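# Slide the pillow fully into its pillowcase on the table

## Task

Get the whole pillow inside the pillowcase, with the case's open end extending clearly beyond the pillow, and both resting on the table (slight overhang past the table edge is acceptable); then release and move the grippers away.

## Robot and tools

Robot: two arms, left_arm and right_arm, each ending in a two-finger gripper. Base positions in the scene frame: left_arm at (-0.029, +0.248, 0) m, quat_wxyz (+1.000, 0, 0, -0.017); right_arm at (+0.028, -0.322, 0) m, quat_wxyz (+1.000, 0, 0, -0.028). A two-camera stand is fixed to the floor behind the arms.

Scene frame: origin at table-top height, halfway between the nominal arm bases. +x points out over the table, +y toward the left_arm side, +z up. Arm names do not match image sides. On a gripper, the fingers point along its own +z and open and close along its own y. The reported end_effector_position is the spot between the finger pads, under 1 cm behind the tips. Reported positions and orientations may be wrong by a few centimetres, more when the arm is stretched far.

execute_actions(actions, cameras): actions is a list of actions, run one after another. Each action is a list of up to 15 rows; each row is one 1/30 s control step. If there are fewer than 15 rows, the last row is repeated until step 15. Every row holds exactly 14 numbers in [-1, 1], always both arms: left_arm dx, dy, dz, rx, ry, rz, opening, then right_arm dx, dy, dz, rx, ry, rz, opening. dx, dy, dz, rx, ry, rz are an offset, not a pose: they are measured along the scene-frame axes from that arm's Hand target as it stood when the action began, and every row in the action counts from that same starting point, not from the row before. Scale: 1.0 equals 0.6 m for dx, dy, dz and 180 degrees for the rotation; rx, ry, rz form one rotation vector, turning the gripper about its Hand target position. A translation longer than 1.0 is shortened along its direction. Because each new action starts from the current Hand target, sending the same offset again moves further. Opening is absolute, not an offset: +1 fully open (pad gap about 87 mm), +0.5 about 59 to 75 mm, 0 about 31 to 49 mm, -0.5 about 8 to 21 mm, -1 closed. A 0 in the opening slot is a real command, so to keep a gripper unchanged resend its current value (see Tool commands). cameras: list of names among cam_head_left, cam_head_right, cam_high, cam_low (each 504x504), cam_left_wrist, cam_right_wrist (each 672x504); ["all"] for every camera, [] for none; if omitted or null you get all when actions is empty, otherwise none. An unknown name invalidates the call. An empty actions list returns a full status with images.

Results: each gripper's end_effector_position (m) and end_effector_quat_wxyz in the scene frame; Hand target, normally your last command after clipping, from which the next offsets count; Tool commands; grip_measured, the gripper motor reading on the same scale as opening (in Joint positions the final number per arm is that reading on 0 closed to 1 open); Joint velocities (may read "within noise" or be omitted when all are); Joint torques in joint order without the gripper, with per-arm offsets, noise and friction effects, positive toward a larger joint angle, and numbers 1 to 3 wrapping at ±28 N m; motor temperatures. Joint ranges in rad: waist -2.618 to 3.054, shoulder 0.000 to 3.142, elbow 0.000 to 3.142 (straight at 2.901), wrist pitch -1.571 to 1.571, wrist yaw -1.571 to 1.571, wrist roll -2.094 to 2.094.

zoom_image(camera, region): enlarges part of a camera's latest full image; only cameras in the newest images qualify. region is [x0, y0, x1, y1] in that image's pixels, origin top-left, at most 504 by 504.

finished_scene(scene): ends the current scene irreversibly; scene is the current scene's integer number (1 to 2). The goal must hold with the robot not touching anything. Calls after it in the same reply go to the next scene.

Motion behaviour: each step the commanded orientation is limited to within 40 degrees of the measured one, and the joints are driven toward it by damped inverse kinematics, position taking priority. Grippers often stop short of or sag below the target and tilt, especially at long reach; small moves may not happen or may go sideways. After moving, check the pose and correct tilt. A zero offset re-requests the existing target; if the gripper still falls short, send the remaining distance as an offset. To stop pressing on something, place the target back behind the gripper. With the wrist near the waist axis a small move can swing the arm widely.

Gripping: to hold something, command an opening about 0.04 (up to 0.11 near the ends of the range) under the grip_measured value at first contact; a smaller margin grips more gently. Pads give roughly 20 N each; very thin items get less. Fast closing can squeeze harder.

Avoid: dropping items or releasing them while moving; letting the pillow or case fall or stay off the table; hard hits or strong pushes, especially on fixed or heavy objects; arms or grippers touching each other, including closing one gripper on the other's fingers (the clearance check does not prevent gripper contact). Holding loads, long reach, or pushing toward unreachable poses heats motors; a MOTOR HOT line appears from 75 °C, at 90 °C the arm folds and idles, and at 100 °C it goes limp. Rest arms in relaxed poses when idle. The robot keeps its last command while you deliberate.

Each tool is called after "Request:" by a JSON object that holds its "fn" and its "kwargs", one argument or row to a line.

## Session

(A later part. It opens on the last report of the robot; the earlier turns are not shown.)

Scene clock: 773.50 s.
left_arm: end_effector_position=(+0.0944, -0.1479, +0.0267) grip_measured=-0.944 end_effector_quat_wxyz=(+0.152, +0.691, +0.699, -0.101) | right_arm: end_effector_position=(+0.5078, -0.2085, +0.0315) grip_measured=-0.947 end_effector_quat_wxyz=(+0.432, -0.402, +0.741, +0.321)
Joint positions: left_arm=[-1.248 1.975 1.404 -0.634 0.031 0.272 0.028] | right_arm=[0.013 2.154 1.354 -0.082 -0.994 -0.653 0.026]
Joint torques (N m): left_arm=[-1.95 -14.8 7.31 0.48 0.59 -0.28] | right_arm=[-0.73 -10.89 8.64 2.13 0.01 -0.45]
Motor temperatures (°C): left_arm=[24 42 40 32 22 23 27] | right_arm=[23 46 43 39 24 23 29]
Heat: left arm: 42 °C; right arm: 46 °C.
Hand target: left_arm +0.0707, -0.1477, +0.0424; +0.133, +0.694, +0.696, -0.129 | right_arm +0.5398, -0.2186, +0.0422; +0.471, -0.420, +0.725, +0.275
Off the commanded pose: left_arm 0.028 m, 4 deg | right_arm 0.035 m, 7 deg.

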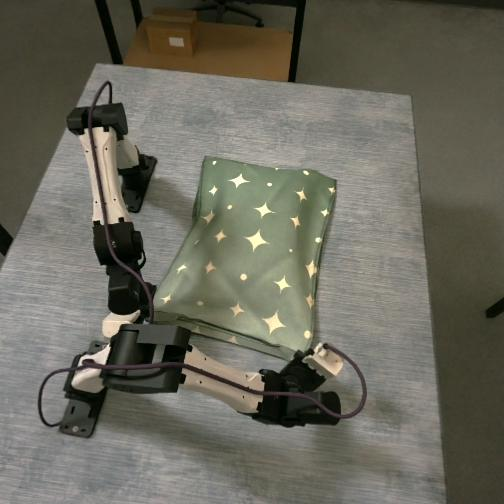

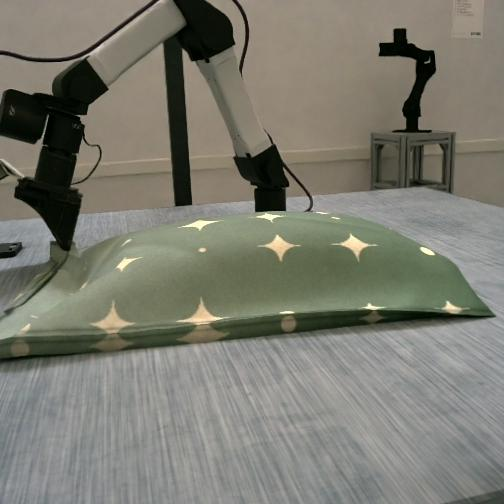

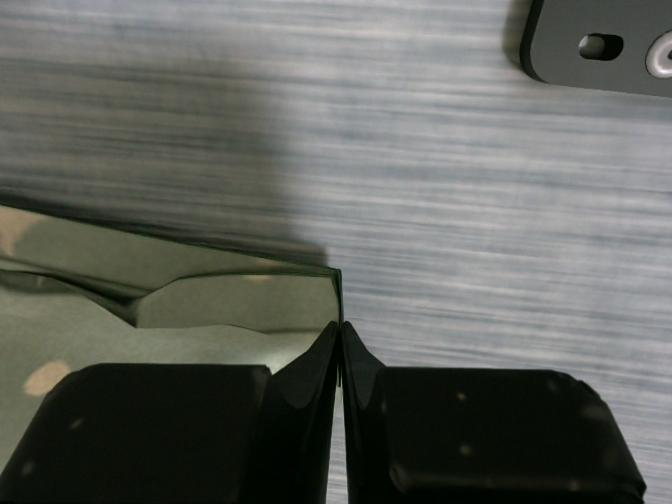

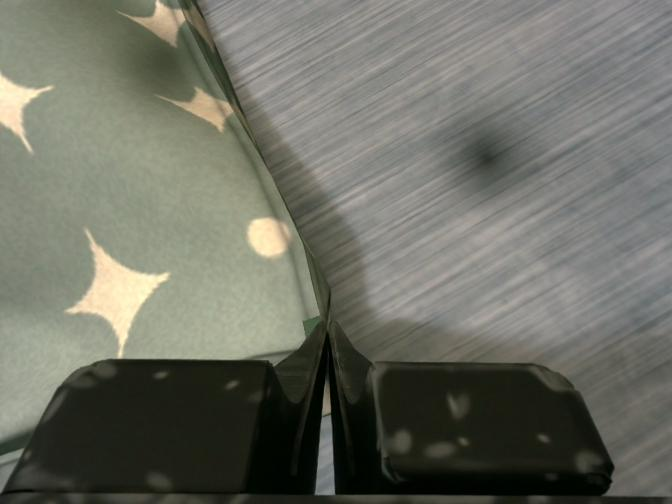

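Request:
{"fn": "execute_actions", "kwargs": {
  "actions": [
    [[0.01,0,-0.03,0,0,0,-1,-0.015,0,-0.03,0,0,0,-1],[0.02,0,-0.055,0,0,0,-1,-0.03,0,-0.055,0,0,0,-1]],
    [[0,0,0,0,0,0,-0.9,0,0,0,0,0,0,-0.9],[0,0,0,0,0,0,-0.8,0,0,0,0,0,0,-0.8],[0,0,0,0,0,0,-0.6,0,0,0,0,0,0,-0.6],[0,0,0,0,0,0,-0.4,0,0,0,0,0,0,-0.4],[0,0,0,0,0,0,-0.2,0,0,0,0,0,0,-0.2],[0,0,0,0,0,0,0,0,0,0,0,0,0,0],[0,0,0,0,0,0,0.2,0,0,0,0,0,0,0.2]]
  ],
  "cameras": ["cam_high","cam_low","cam_left_wrist","cam_right_wrist"]
}}

Request:
{"fn": "zoom_image", "kwargs": {
  "camera": "cam_high",
  "region": [140, 250, 350, 380]
}}

Scene clock: 792.90 s.
left_arm: end_effector_position=(+0.0890, -0.1516, +0.0182) grip_measured=+0.200 end_effector_quat_wxyz=(+0.149, +0.692, +0.695, -0.129) | right_arm: end_effector_position=(+0.5227, -0.2134, +0.0224) grip_measured=+0.200 end_effector_quat_wxyz=(+0.478, -0.425, +0.716, +0.280)
Joint positions: left_arm=[-1.241 1.975 1.364 -0.571 0.085 0.275 0.6] | right_arm=[0.01 2.173 1.287 0.129 -0.974 -0.668 0.6]
Joint torques (N m): left_arm=[-0.24 -9.5 5.55 1.04 0.22 -0.12] | right_arm=[-0.4 -10.18 4.23 1.53 -0.18 -0.29]
Motor temperatures (°C): left_arm=[25 50 41 31 23 23 27] | right_arm=[23 45 44 39 24 23 29]
Heat: left arm: 50 °C; right arm: 45 °C.
Hand target: left_arm +0.0826, -0.1478, +0.0094; +0.133, +0.694, +0.696, -0.129 | right_arm +0.5218, -0.2185, +0.0092; +0.471, -0.420, +0.725, +0.275
Off the commanded pose: left_arm 0.012 m, 2 deg | right_arm 0.014 m, 2 deg.

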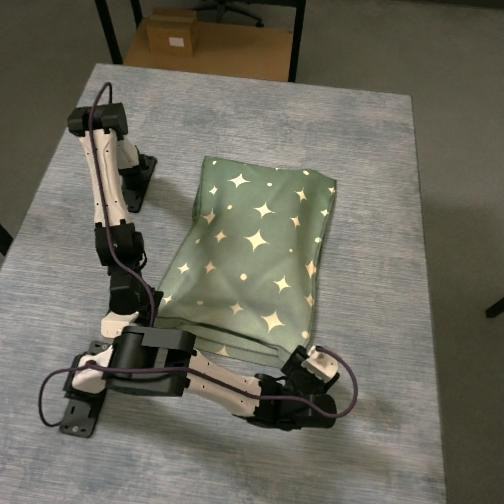

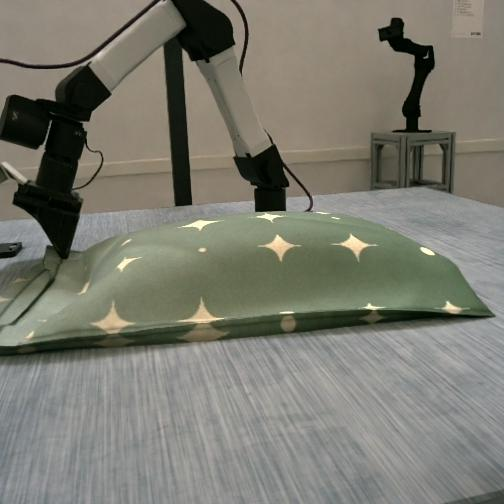

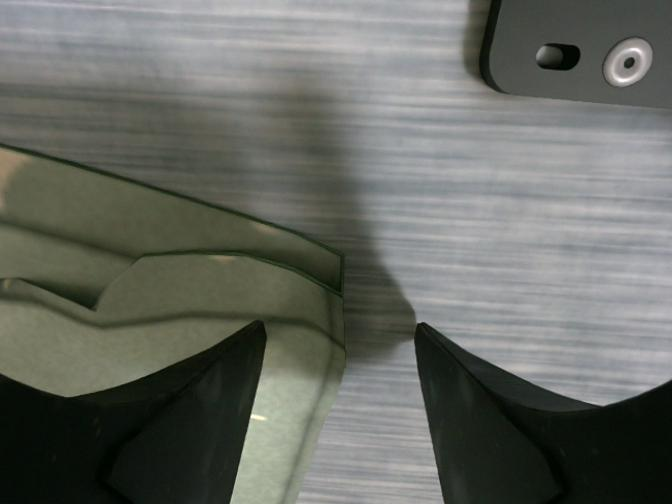

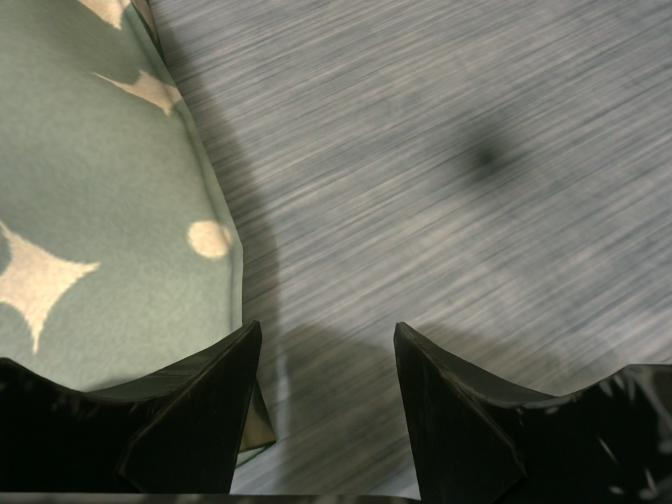

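Scaled by 2.400 from the camera's image (finer frame: 720x720).

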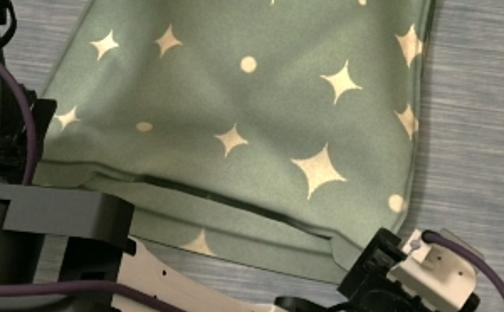

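Request:
{"fn": "execute_actions", "kwargs": {
  "actions": [
    [[0,0,0.04,0,0,0,0.2,0,0,0.04,0,0,0,0.2],[0,0,0.1,0,0,0,0.2,0,0,0.1,0,0,0,0.2],[0,0,0.16,0,0,0,0.2,0.01,-0.02,0.16,0,0,0,0.2]],
    [[0,0,0.05,0,0,0,0.2,0.02,-0.06,0.06,0,0,0,0.2],[0,0.03,0.12,0,0,0,0.2,0.02,-0.15,0.12,0,0,0,0.2]]
  ],
  "cameras": ["all"]
}}

Request:
{"fn": "zoom_image", "kwargs": {
  "camera": "cam_high",
  "region": [140, 250, 350, 380]
}}

Scene clock: 803.63 s.
left_arm: end_effector_position=(+0.0802, -0.1257, +0.1680) grip_measured=+0.200 end_effector_quat_wxyz=(+0.124, +0.695, +0.698, -0.119) | right_arm: end_effector_position=(+0.5353, -0.3224, +0.1750) grip_measured=+0.200 end_effector_quat_wxyz=(+0.483, -0.401, +0.731, +0.266)
Joint positions: left_arm=[-1.241 1.871 1.836 -1.202 0.09 0.275 0.6] | right_arm=[-0.224 2.102 1.872 -0.753 -1.081 -0.923 0.6]
Joint torques (N m): left_arm=[0.79 -10.37 9.06 0.9 0.23 0.02] | right_arm=[0.39 -10.89 8.09 1.08 -0.68 -0.35]
Heat: left arm: 49 °C; right arm: 45 °C.
Hand target: left_arm +0.0826, -0.1297, +0.1774; +0.133, +0.694, +0.696, -0.129 | right_arm +0.5399, -0.3206, +0.1771; +0.471, -0.420, +0.725, +0.275
Off the commanded pose: left_arm 0.011 m, 2 deg | right_arm 0.005 m, 3 deg.

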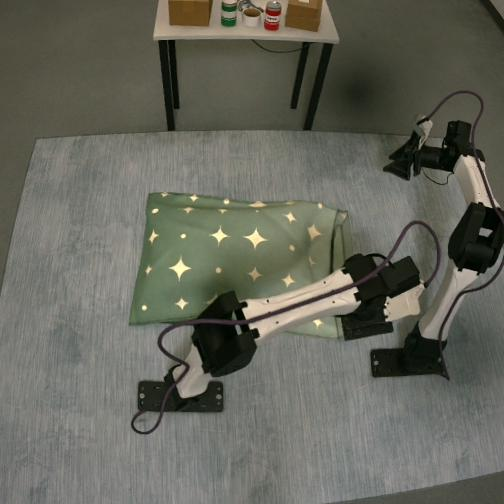

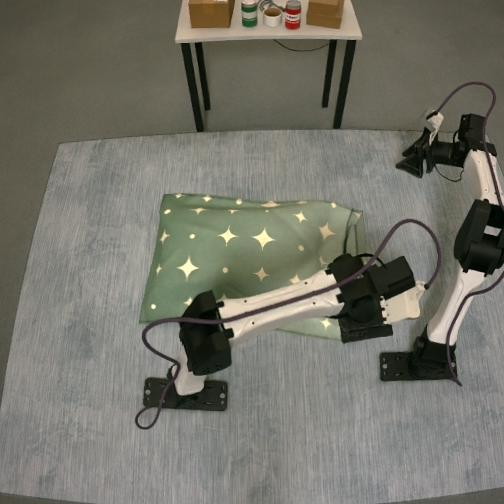

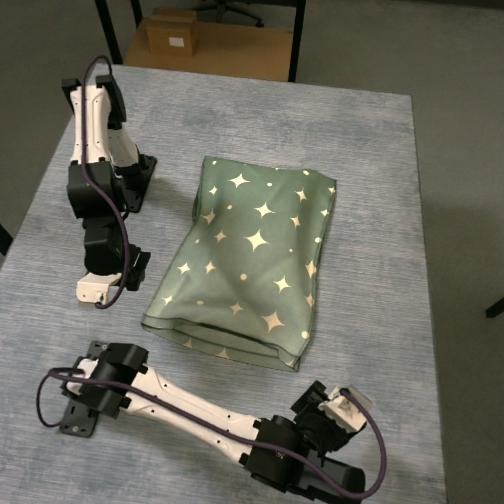

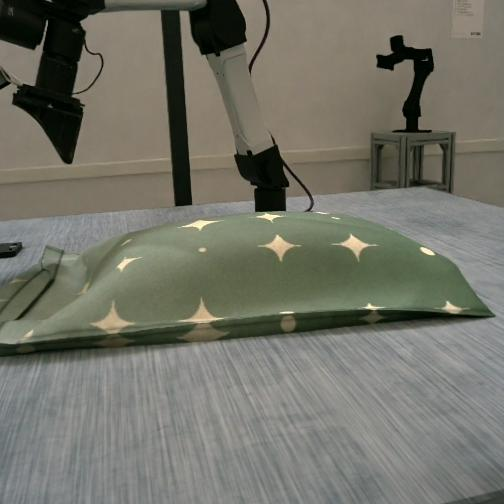

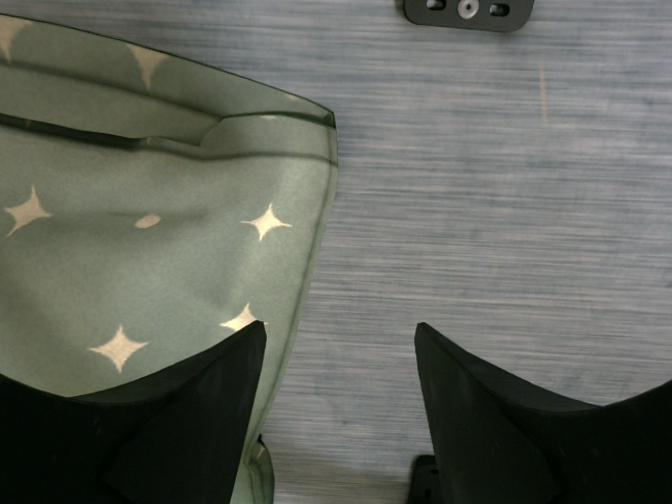

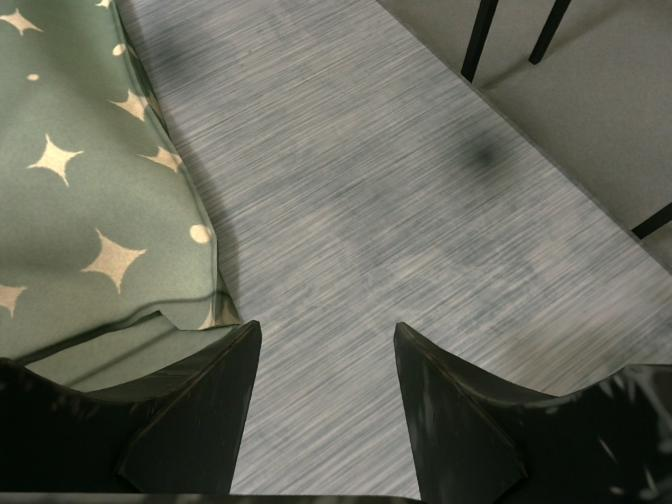

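Scaled by 2.400 from the camera's image (finer frame: 720x720).

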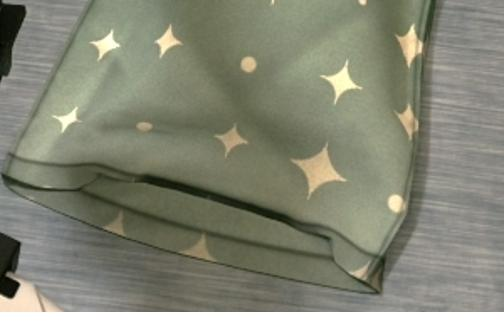

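Request:
{"fn": "execute_actions", "kwargs": {
  "actions": [
    [[0.05,0,0.02,0,0,0.076,0.1,0,0,0,0,0,0,0.2],[0.11,0,0.04,0,0,0.152,0,0,0,0,0,0,0,0.2]],
    [[0.06,0,0,0,0,0.076,0,0,0,0,0,0,0,0.2],[0.12,0,0,0,0,0.152,0,0,0,0,0,0,0,0.2]],
    [[0.05,0.004,-0.04,0,0,0.076,0,0,0,0,0,0,0,0.2],[0.115,0.01,-0.1,0,0,0.152,0,0,0,0,0,0,0,0.2]]
  ],
  "cameras": ["cam_high","cam_low","cam_left_wrist"]
}}

Request:
{"fn": "zoom_image", "kwargs": {
  "camera": "cam_high",
  "region": [140, 250, 350, 380]
}}

Scene clock: 862.43 s.
left_arm: end_effector_position=(+0.2873, -0.1210, +0.1417) grip_measured=+0.000 end_effector_quat_wxyz=(+0.183, +0.070, +0.980, -0.017) | right_arm: end_effector_position=(+0.5358, -0.3235, +0.1775) grip_measured=+0.200 end_effector_quat_wxyz=(+0.470, -0.414, +0.731, +0.271)
Joint positions: left_arm=[-0.86 2.395 2.557 -1.451 -0.244 -0.718 0.5] | right_arm=[-0.224 2.158 1.993 -0.901 -1.081 -1.003 0.6]
Joint torques (N m): left_arm=[-0.06 -12.75 8.02 0.75 -0.23 -0.1] | right_arm=[0.66 -10.69 7.69 0.94 -0.64 -0.32]
Motor temperatures (°C): left_arm=[24 44 46 31 22 23 25] | right_arm=[23 47 48 35 24 23 29]
Heat: left arm: 46 °C; right arm: 48 °C.
Hand target: left_arm +0.2896, -0.1237, +0.1414; +0.185, +0.066, +0.980, -0.010 | right_arm +0.5399, -0.3206, +0.1772; +0.471, -0.420, +0.725, +0.275
Off the commanded pose: left_arm 0.004 m, 1 deg | right_arm 0.005 m, 1 deg.

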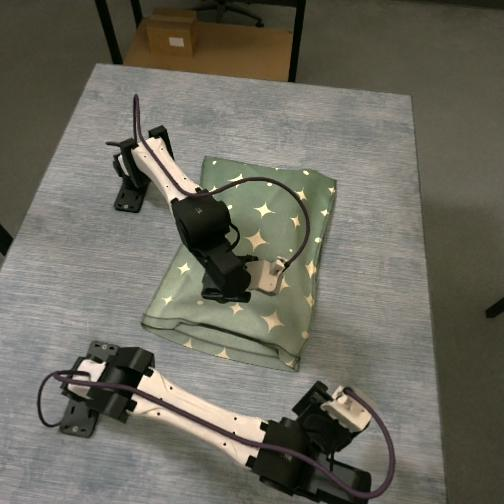

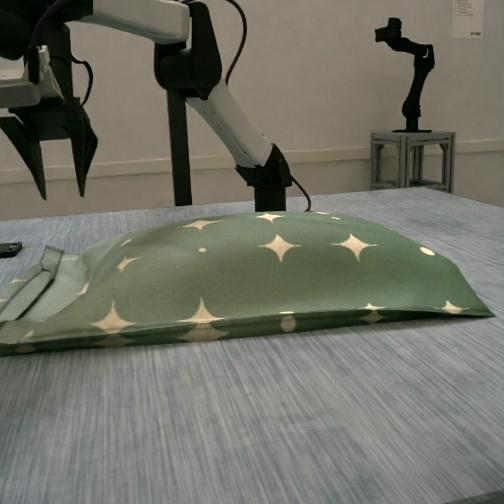

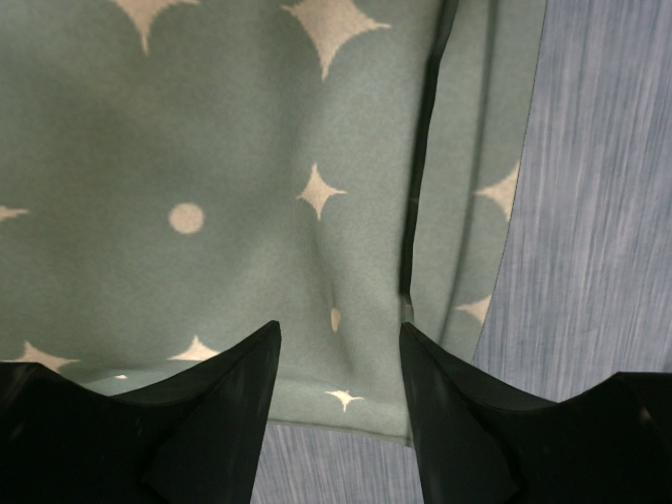

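Scaled by 2.400 from the camera's image (finer frame: 720x720).

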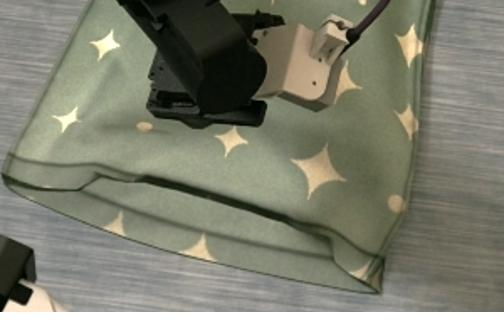

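Request:
{"fn": "execute_actions", "kwargs": {
  "actions": [
    [[0.002,-0.012,-0.06,0,0,0,-0.1,0,0,0,0,0,0,0.2],[0.005,-0.024,-0.135,0,0,0,-0.2,0,0,0,0,0,0,0.2]],
    [[0,0,-0.04,0,0,0,-0.2,0,0,0,0,0,0,0.2],[0,0,-0.08,0,0,0,-0.2,0,0,0,0,0,0,0.2]],
    [[0,0,-0.005,0,0,0,-0.3,0,0,0,0,0,0,0.2],[0,0,-0.01,0,0,0,-0.45,0,0,0,0,0,0,0.2],[0,0,-0.01,0,0,0,-0.6,0,0,0,0,0,0,0.2],[0,0,-0.01,0,0,0,-0.7,0,0,0,0,0,0,0.2],[0,0,-0.01,0,0,0,-0.8,0,0,0,0,0,0,0.2],[0,0,-0.01,0,0,0,-0.9,0,0,0,0,0,0,0.2],[0,0,-0.01,0,0,0,-1,0,0,0,0,0,0,0.2]]
  ],
  "cameras": ["cam_low","cam_left_wrist"]
}}

Scene clock: 910.87 s.
left_arm: end_effector_position=(+0.2922, -0.1444, +0.0177) grip_measured=-0.999 end_effector_quat_wxyz=(+0.186, +0.069, +0.980, -0.021) | right_arm: end_effector_position=(+0.5358, -0.3235, +0.1775) grip_measured=+0.200 end_effector_quat_wxyz=(+0.470, -0.414, +0.731, +0.271)
Joint positions: left_arm=[-0.882 2.397 2.057 -0.944 -0.249 -0.74 0.001] | right_arm=[-0.224 2.158 1.993 -0.901 -1.081 -1.003 0.6]
Joint torques (N m): left_arm=[0.59 -14.05 3.88 1.07 -0.22 -0.08] | right_arm=[0.68 -10.66 7.69 0.94 -0.64 -0.33]
Motor temperatures (°C): left_arm=[24 54 43 30 23 23 25] | right_arm=[23 46 46 34 24 23 28]
Heat: left arm: 54 °C; right arm: 46 °C.
Hand target: left_arm +0.2926, -0.1382, +0.0064; +0.185, +0.066, +0.980, -0.010 | right_arm +0.5399, -0.3206, +0.1772; +0.471, -0.420, +0.725, +0.275
Off the commanded pose: left_arm 0.013 m, 1 deg | right_arm 0.005 m, 1 deg.

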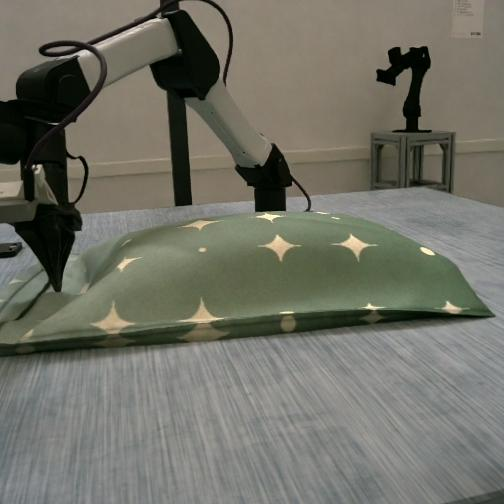

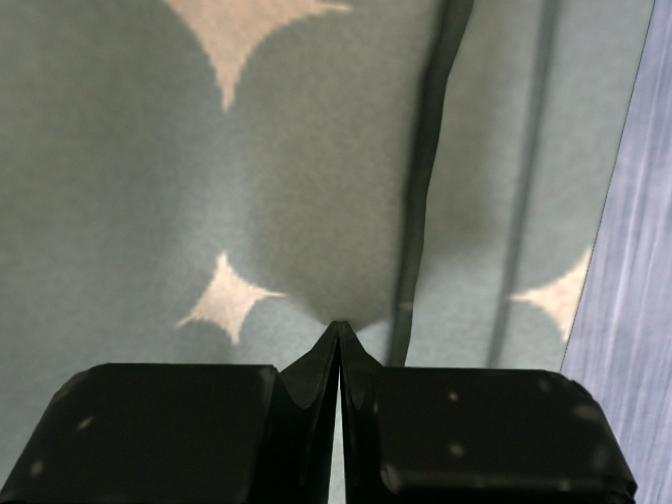

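Request:
{"fn": "execute_actions", "kwargs": {
  "actions": [
    [[0,0,0.02,0,0,0,-0.9,0,0,0,0,0,0,0.2],[0,0,0.06,0,0,0,-0.5,0,0,0,0,0,0,0.2],[0,0,0.06,0,0,0,0.1,0,0,0,0,0,0,0.2],[-0.005,-0.035,0.06,0,0,0,0.1,0,0,0,0,0,0,0.2]],
    [[0,0,-0.02,0,0,0,0.1,0,0,0,0,0,0,0.2],[0,0,-0.037,0,0,0,0.1,0,0,0,0,0,0,0.2]],
    [[0,0,0,0,0,0,-0.1,0,0,0,0,0,0,0.2],[0,0,0,0,0,0,-0.25,0,0,0,0,0,0,0.2],[0,0,0,0,0,0,-0.4,0,0,0,0,0,0,0.2],[0,0,0,0,0,0,-0.55,0,0,0,0,0,0,0.2],[0,0,0,0,0,0,-0.7,0,0,0,0,0,0,0.2],[0,0,0,0,0,0,-0.8,0,0,0,0,0,0,0.2],[0,0,0,0,0,0,-0.9,0,0,0,0,0,0,0.2],[0,0,0,0,0,0,-1,0,0,0,0,0,0,0.2]]
  ],
  "cameras": ["cam_low","cam_left_wrist"]
}}

Scene clock: 930.47 s.
left_arm: end_effector_position=(+0.2884, -0.1590, +0.0270) grip_measured=-1.000 end_effector_quat_wxyz=(+0.182, +0.070, +0.981, -0.015) | right_arm: end_effector_position=(+0.5358, -0.3235, +0.1775) grip_measured=+0.200 end_effector_quat_wxyz=(+0.470, -0.414, +0.731, +0.271)
Joint positions: left_arm=[-0.907 2.47 2.227 -1.063 -0.258 -0.765 0] | right_arm=[-0.224 2.158 1.993 -0.901 -1.081 -1.003 0.6]
Joint torques (N m): left_arm=[0.08 -14.17 5.79 0.95 -0.2 -0.12] | right_arm=[0.68 -10.66 7.68 0.95 -0.64 -0.33]
Motor temperatures (°C): left_arm=[24 56 42 31 23 23 25] | right_arm=[23 46 46 34 25 23 28]
Heat: left arm: 56 °C; right arm: 46 °C.
Hand target: left_arm +0.2896, -0.1592, +0.0201; +0.185, +0.067, +0.980, -0.010 | right_arm +0.5399, -0.3206, +0.1772; +0.471, -0.420, +0.725, +0.275
Off the commanded pose: left_arm 0.007 m, 1 deg | right_arm 0.005 m, 1 deg.

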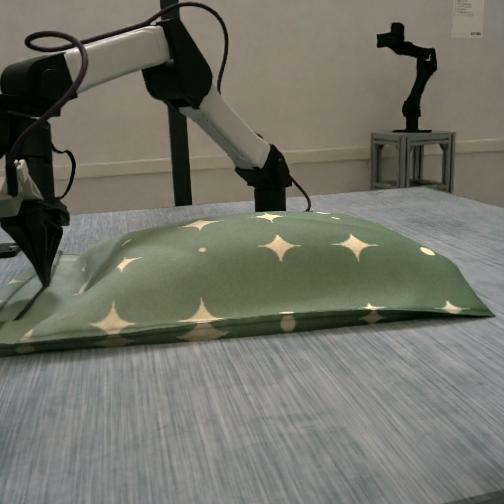

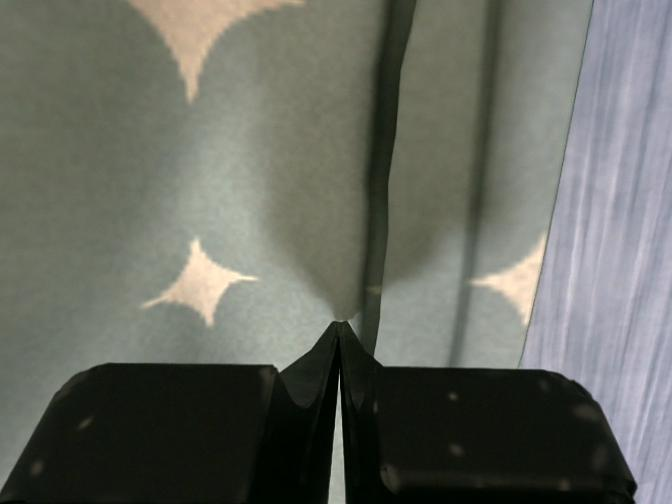

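Request:
{"fn": "execute_actions", "kwargs": {
  "actions": [
    [[0,0,0.02,0,0,0,-0.9,0,0,0,0,0,0,0.2],[0,0,0.05,0,0,0,-0.5,0,0,0,0,0,0,0.2],[0,0,0.05,0,0,0,0.1,0,0,0,0,0,0,0.2],[0,-0.025,0.05,0,0,0,0.1,0,0,0,0,0,0,0.2]],
    [[0,0,-0.03,0,0,0,0.1,0,0,0,0,0,0,0.2],[0,0,-0.075,0,0,0,0.1,0,0,0,0,0,0,0.2]],
    [[0,0,0,0,0,0,-0.1,0,0,0,0,0,0,0.2],[0,0,0,0,0,0,-0.25,0,0,0,0,0,0,0.2],[0,0,0,0,0,0,-0.4,0,0,0,0,0,0,0.2],[0,0,0,0,0,0,-0.55,0,0,0,0,0,0,0.2],[0,0,0,0,0,0,-0.7,0,0,0,0,0,0,0.2],[0,0,0,0,0,0,-0.8,0,0,0,0,0,0,0.2],[0,0,0,0,0,0,-0.9,0,0,0,0,0,0,0.2],[0,0,0,0,0,0,-1,0,0,0,0,0,0,0.2]]
  ],
  "cameras": ["cam_low","cam_left_wrist"]
}}

Scene clock: 943.17 s.
left_arm: end_effector_position=(+0.2948, -0.1670, +0.0174) grip_measured=-0.996 end_effector_quat_wxyz=(+0.193, +0.065, +0.979, +0.001) | right_arm: end_effector_position=(+0.5358, -0.3235, +0.1775) grip_measured=+0.200 end_effector_quat_wxyz=(+0.470, -0.414, +0.731, +0.271)
Joint positions: left_arm=[-0.919 2.553 2.341 -1.107 -0.3 -0.782 0.002] | right_arm=[-0.224 2.158 1.993 -0.901 -1.081 -1.003 0.6]
Joint torques (N m): left_arm=[-0.34 -14.61 4.29 1.21 0.11 -0.13] | right_arm=[0.68 -10.69 7.69 0.94 -0.64 -0.33]
Motor temperatures (°C): left_arm=[24 57 42 30 23 23 25] | right_arm=[23 46 46 34 25 23 28]
Heat: left arm: 57 °C; right arm: 46 °C.
Hand target: left_arm +0.2897, -0.1740, +0.0050; +0.185, +0.066, +0.980, -0.009 | right_arm +0.5399, -0.3206, +0.1772; +0.471, -0.420, +0.725, +0.275
Off the commanded pose: left_arm 0.015 m, 2 deg | right_arm 0.005 m, 1 deg.

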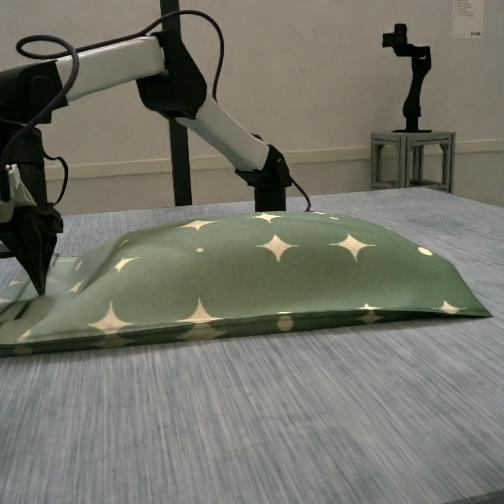

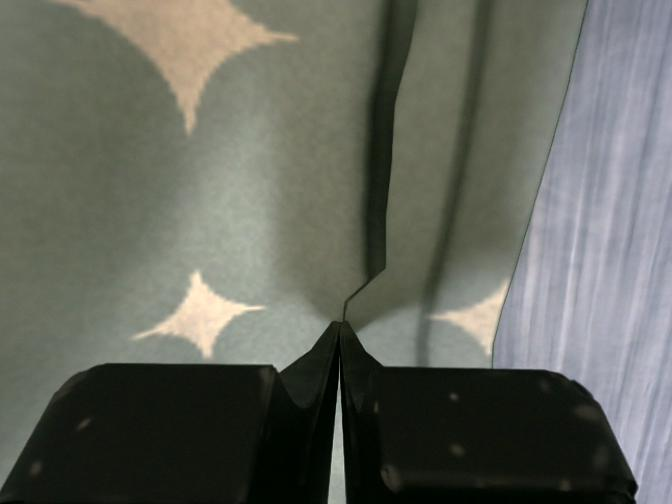

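Request:
{"fn": "execute_actions", "kwargs": {
  "actions": [
    [[0,0,0.03,0,0,0,-1,0,0,0,0,0,0,0.2],[0,0,0.07,0,0,0,-1,0,0,0,0,0,0,0.2]]
  ],
  "cameras": ["cam_low","cam_left_wrist"]
}}

Scene clock: 950.07 s.
left_arm: end_effector_position=(+0.2919, -0.1676, +0.0470) grip_measured=-1.000 end_effector_quat_wxyz=(+0.187, +0.067, +0.980, -0.003) | right_arm: end_effector_position=(+0.5358, -0.3235, +0.1775) grip_measured=+0.200 end_effector_quat_wxyz=(+0.470, -0.414, +0.731, +0.271)
Joint positions: left_arm=[-0.919 2.569 2.491 -1.242 -0.284 -0.782 0] | right_arm=[-0.224 2.158 1.993 -0.901 -1.081 -1.003 0.6]
Joint torques (N m): left_arm=[-0.35 -13.89 8.76 0.73 -0.01 -0.12] | right_arm=[0.68 -10.67 7.69 0.94 -0.64 -0.33]
Motor temperatures (°C): left_arm=[24 59 42 31 22 23 25] | right_arm=[23 46 46 34 25 23 28]
Heat: left arm: 59 °C; right arm: 46 °C.
Hand target: left_arm +0.2897, -0.1741, +0.0472; +0.185, +0.066, +0.980, -0.010 | right_arm +0.5399, -0.3206, +0.1772; +0.471, -0.420, +0.725, +0.275
Off the commanded pose: left_arm 0.007 m, 1 deg | right_arm 0.005 m, 1 deg.

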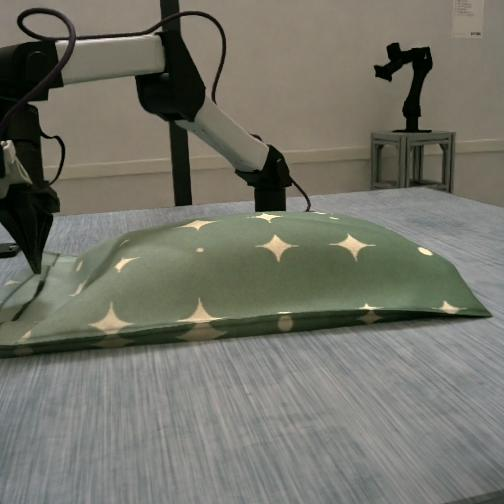

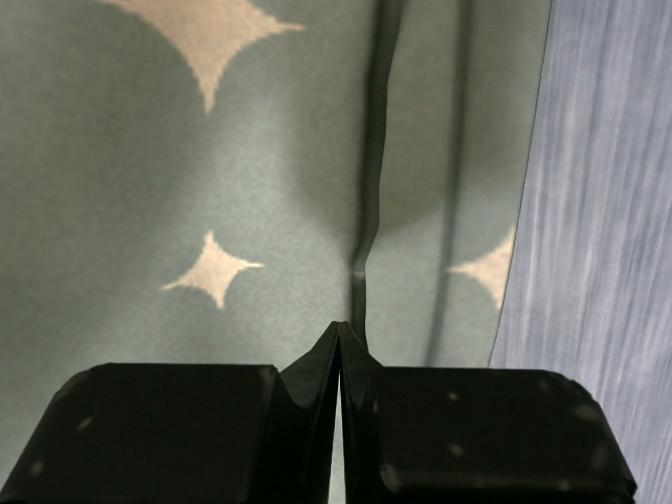

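Request:
{"fn": "zoom_image", "kwargs": {
  "camera": "cam_left_wrist",
  "region": [280, 120, 560, 370]
}}

Request:
{"fn": "zoom_image", "kwargs": {
  "camera": "cam_low",
  "region": [0, 220, 150, 370]
}}

Scaled by 1.800 from the camera's image (finer frame: 960x720).

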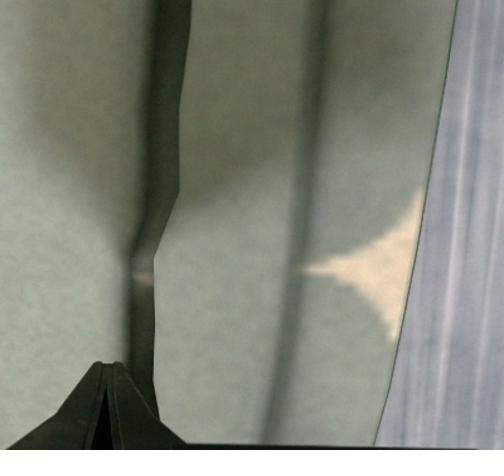

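Scaled by 3.360 from the camera's image (finer frame: 720x720).

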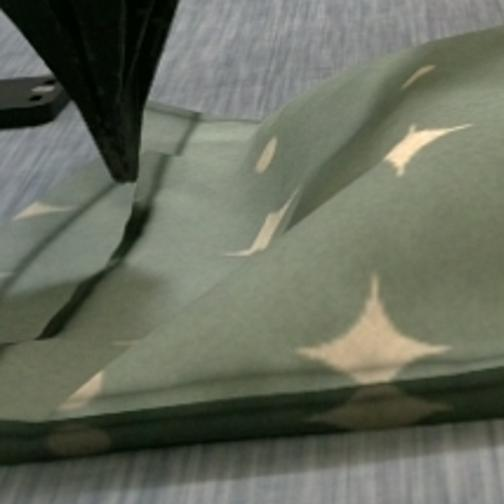

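Request:
{"fn": "execute_actions", "kwargs": {
  "actions": [
    [[0,0.02,0.1,0,0,0,-1,-0.04,0,0,0.038,0.066,-0.034,0.2],[0,0.05,0.2,0,0,0,-0.5,-0.08,0.02,0,0.075,0.132,-0.067,0.2]],
    [[-0.06,0.1,0.05,0,0,0,0,-0.07,0.02,-0.02,0.038,0.066,-0.034,0.2],[-0.13,0.2,0.1,0,0,0,0,-0.15,0.04,-0.03,0.075,0.132,-0.067,0.2]],
    [[-0.03,0.1,0,0,0,0,0,-0.06,0.03,-0.02,0.038,0.066,-0.034,0.2],[-0.08,0.2,0,0,0,0,0,-0.14,0.06,-0.03,0.075,0.132,-0.067,0.2]],
    [[0,0,0,0,0,0,0,0,0.015,-0.03,-0.05,0.029,0,0.2],[0,0,0,0,0,0,0,-0.005,0.04,-0.06,-0.102,0.058,0,0.2]]
  ],
  "cameras": ["cam_low","cam_right_wrist","cam_high"]
}}

Scene clock: 1042.13 s.
left_arm: end_effector_position=(+0.1620, +0.0975, +0.2298) grip_measured=+0.000 end_effector_quat_wxyz=(+0.187, +0.065, +0.980, -0.006) | right_arm: end_effector_position=(+0.3128, -0.2247, +0.1012) grip_measured=+0.200 end_effector_quat_wxyz=(+0.084, +0.238, +0.891, +0.377)
Joint positions: left_arm=[-0.7 1.384 1.577 -1.456 -0.22 -0.568 0.5] | right_arm=[-0.074 1.51 0.93 -0.656 -0.733 0.522 0.6]
Joint torques (N m): left_arm=[0.73 -4.38 5.22 1.11 0.03 0] | right_arm=[0.84 -8.65 5.34 1.01 -0.15 -0.22]
Motor temperatures (°C): left_arm=[24 65 48 29 22 23 24] | right_arm=[23 45 46 33 25 23 28]
Heat: left arm: 65 °C; right arm: 46 °C.
Hand target: left_arm +0.1637, +0.0959, +0.2271; +0.185, +0.066, +0.980, -0.010 | right_arm +0.3148, -0.2245, +0.1052; +0.098, +0.235, +0.893, +0.370
Off the commanded pose: left_arm 0.004 m, 0 deg | right_arm 0.004 m, 2 deg.
elbow stopped short (left arm): the move would have taken joint 3 (elbow) straighter than the controller allows.
Images, in order (width x height): cam_high 504x504, cam_low 504x504, cam_right_wrist 672x504.

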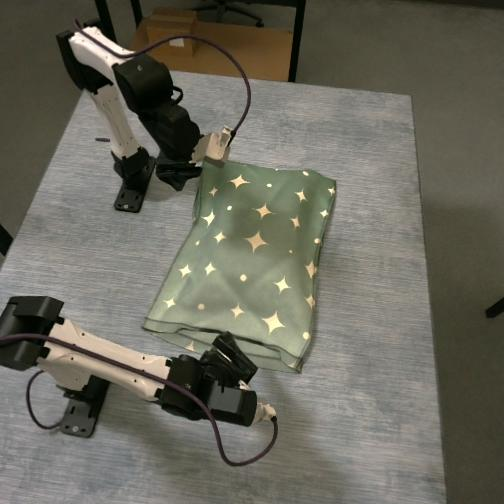

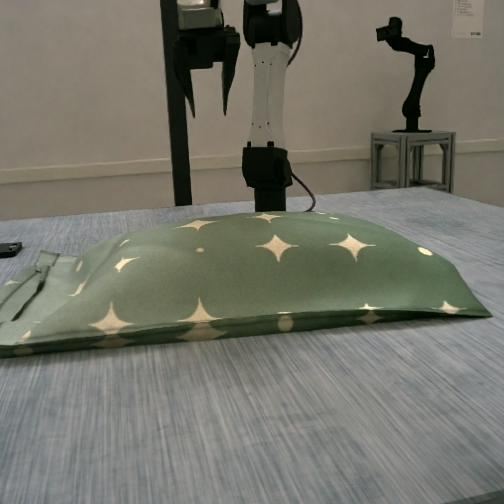

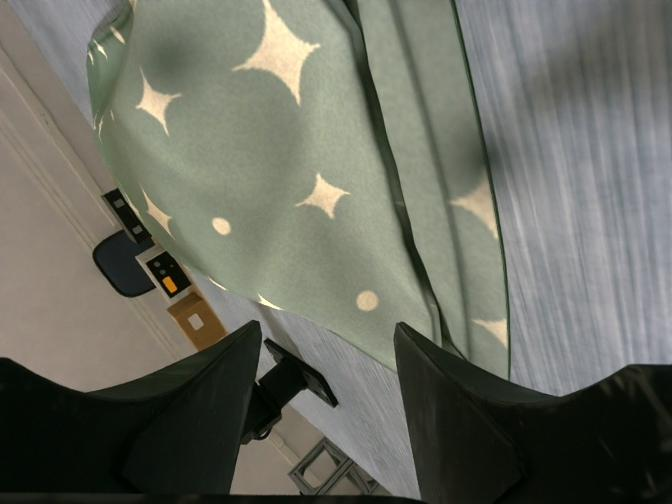

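Request:
{"fn": "execute_actions", "kwargs": {
  "actions": [
    [[0,0,0,0,0,0,0,0.005,0.015,-0.04,0,0,0,0.1],[0,0,0,0,0,0,0,0.009,0.033,-0.085,0,0,0,0]],
    [[0,0,0,0,0,0,0,0.003,0.005,-0.02,0,0,0,0],[0,0,0,0,0,0,0,0.003,0.008,-0.037,0,0,0,0]]
  ],
  "cameras": ["cam_low","cam_right_wrist","cam_head_right"]
}}

Request:
{"fn": "zoom_image", "kwargs": {
  "camera": "cam_low",
  "region": [0, 220, 150, 370]
}}

Scene clock: 1074.60 s.
left_arm: end_effector_position=(+0.1620, +0.0975, +0.2298) grip_measured=+0.000 end_effector_quat_wxyz=(+0.187, +0.065, +0.980, -0.006) | right_arm: end_effector_position=(+0.3241, -0.2003, +0.0393) grip_measured=+0.000 end_effector_quat_wxyz=(+0.103, +0.229, +0.891, +0.378)
Joint positions: left_arm=[-0.7 1.384 1.577 -1.456 -0.22 -0.568 0.5] | right_arm=[0.023 1.626 0.753 -0.245 -0.692 0.636 0.5]
Joint torques (N m): left_arm=[0.72 -4.33 5.19 1.08 0.02 0] | right_arm=[0.8 -5.55 4.1 1.18 -0.12 -0.18]
Motor temperatures (°C): left_arm=[24 50 45 30 22 23 24] | right_arm=[23 41 46 33 24 23 28]
Heat: left arm: 50 °C; right arm: 46 °C.
Hand target: left_arm +0.1637, +0.0959, +0.2271; +0.185, +0.066, +0.980, -0.010 | right_arm +0.3220, -0.2000, +0.0320; +0.098, +0.235, +0.893, +0.370
Off the commanded pose: left_arm 0.004 m, 0 deg | right_arm 0.008 m, 1 deg.
Images, in order (width x height): cam_head_right 504x504, cam_low 504x504, cam_right_wrist 672x504.

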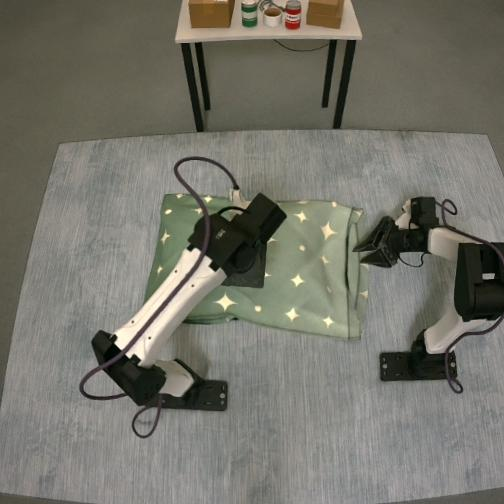

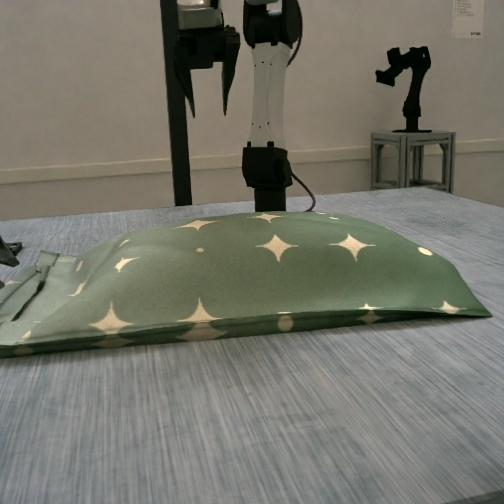

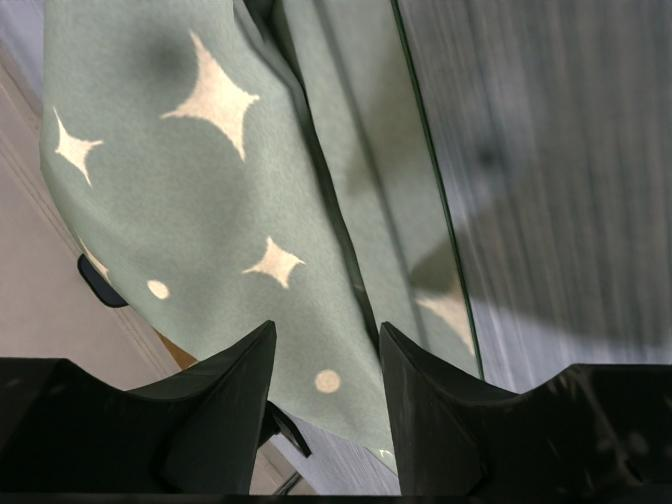

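Scaled by 3.360 from the camera's image (finer frame: 720x720).

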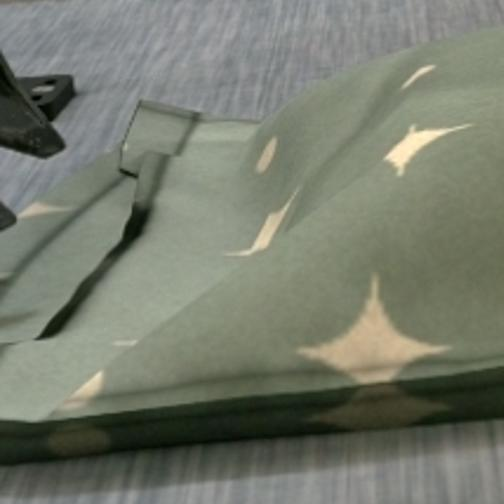

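Request:
{"fn": "execute_actions", "kwargs": {
  "actions": [
    [[0,0,0,0,0,0,0,0.006,0.012,-0.003,0,0,0,0],[0,0,0,0,0,0,0,0.012,0.025,-0.005,0,0,0,0],[0,0,0,0,0,0,0,0.018,0.037,-0.005,0,0,0,0]]
  ],
  "cameras": ["cam_low","cam_right_wrist"]
}}

Request:
{"fn": "zoom_image", "kwargs": {
  "camera": "cam_low",
  "region": [0, 220, 150, 370]
}}

Scene clock: 1087.03 s.
left_arm: end_effector_position=(+0.1620, +0.0975, +0.2298) grip_measured=+0.000 end_effector_quat_wxyz=(+0.187, +0.065, +0.980, -0.006) | right_arm: end_effector_position=(+0.3278, -0.1776, +0.0316) grip_measured=+0.000 end_effector_quat_wxyz=(+0.094, +0.231, +0.892, +0.376)
Joint positions: left_arm=[-0.7 1.384 1.577 -1.456 -0.22 -0.568 0.5] | right_arm=[0.105 1.664 0.753 -0.169 -0.656 0.726 0.5]
Joint torques (N m): left_arm=[0.77 -4.41 5.27 1.07 0 -0.02] | right_arm=[0.59 -5.67 5.59 1.32 -0.1 -0.16]
Heat: left arm: 47 °C; right arm: 45 °C.
Hand target: left_arm +0.1637, +0.0959, +0.2271; +0.185, +0.066, +0.980, -0.010 | right_arm +0.3328, -0.1778, +0.0289; +0.098, +0.235, +0.893, +0.370
Off the commanded pose: left_arm 0.004 m, 0 deg | right_arm 0.006 m, 1 deg.

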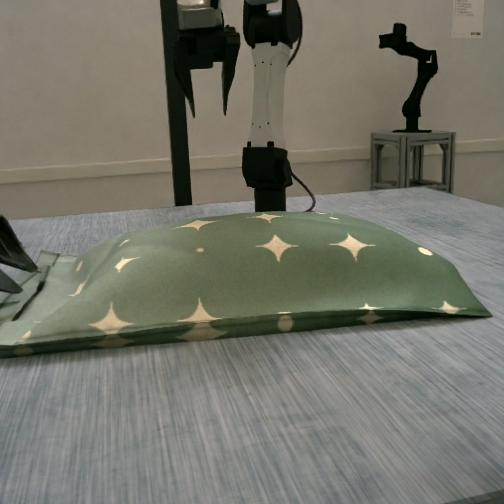

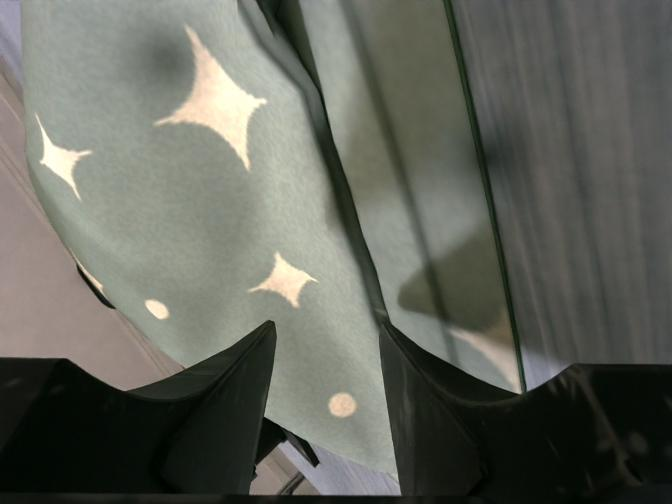

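Scaled by 3.360 from the camera's image (finer frame: 720x720).

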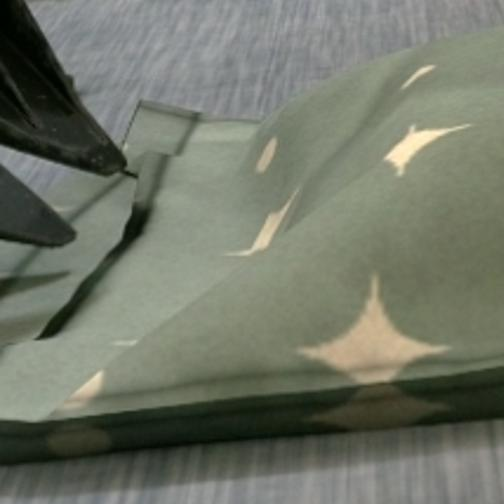

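Request:
{"fn": "execute_actions", "kwargs": {
  "actions": [
    [[0,0,0,0,0,0,0,0,0,-0.012,0,0,0,0],[0,0,0,0,0,0,0,0,0,-0.024,0,0,0,0]],
    [[0,0,0,0,0,0,0,0.004,0.009,0,0,0,0,0],[0,0,0,0,0,0,0,0.008,0.018,0,0,0,0,0]]
  ],
  "cameras": ["cam_low","cam_right_wrist"]
}}

Request:
{"fn": "zoom_image", "kwargs": {
  "camera": "cam_low",
  "region": [0, 220, 150, 370]
}}

Scene clock: 1099.83 s.
left_arm: end_effector_position=(+0.1620, +0.0975, +0.2298) grip_measured=+0.000 end_effector_quat_wxyz=(+0.187, +0.065, +0.980, -0.006) | right_arm: end_effector_position=(+0.3362, -0.1662, +0.0214) grip_measured=+0.000 end_effector_quat_wxyz=(+0.098, +0.229, +0.891, +0.381)
Joint positions: left_arm=[-0.7 1.384 1.577 -1.456 -0.22 -0.568 0.5] | right_arm=[0.141 1.721 0.753 -0.076 -0.645 0.768 0.5]
Joint torques (N m): left_arm=[0.73 -4.33 5.19 1.08 0.02 0.02] | right_arm=[0.68 -5.83 4.66 1.33 0 -0.25]
Motor temperatures (°C): left_arm=[24 45 44 30 22 23 24] | right_arm=[23 39 45 33 24 23 28]
Heat: left arm: 45 °C; right arm: 45 °C.
Hand target: left_arm +0.1637, +0.0959, +0.2271; +0.185, +0.066, +0.980, -0.010 | right_arm +0.3376, -0.1670, +0.0145; +0.098, +0.235, +0.893, +0.370
Off the commanded pose: left_arm 0.004 m, 0 deg | right_arm 0.007 m, 1 deg.

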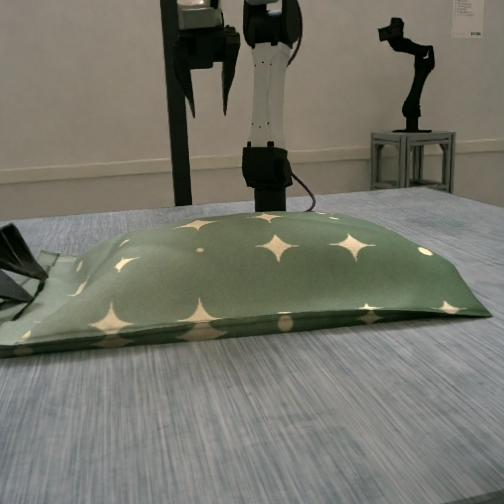

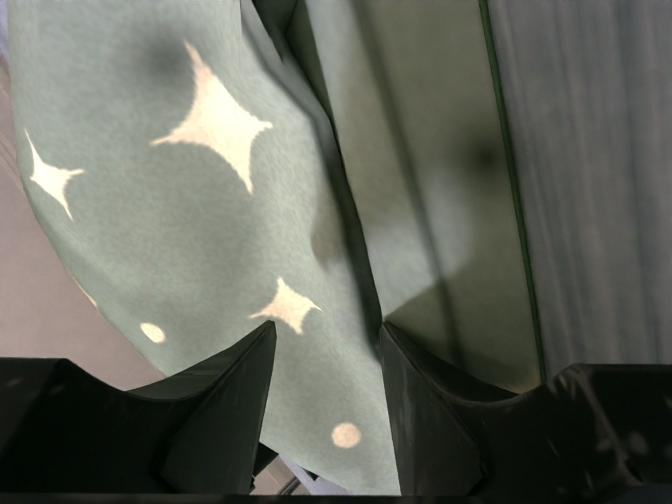

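Scaled by 3.360 from the camera's image (finer frame: 720x720).

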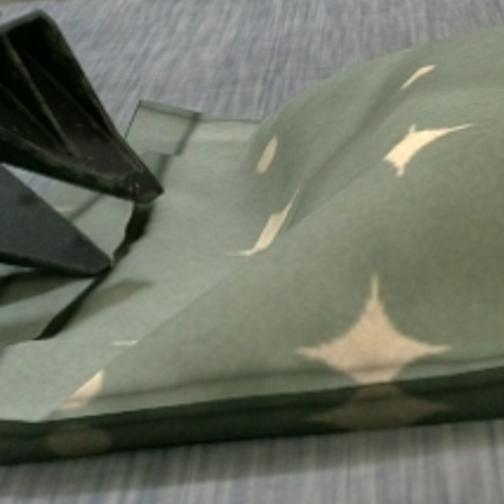

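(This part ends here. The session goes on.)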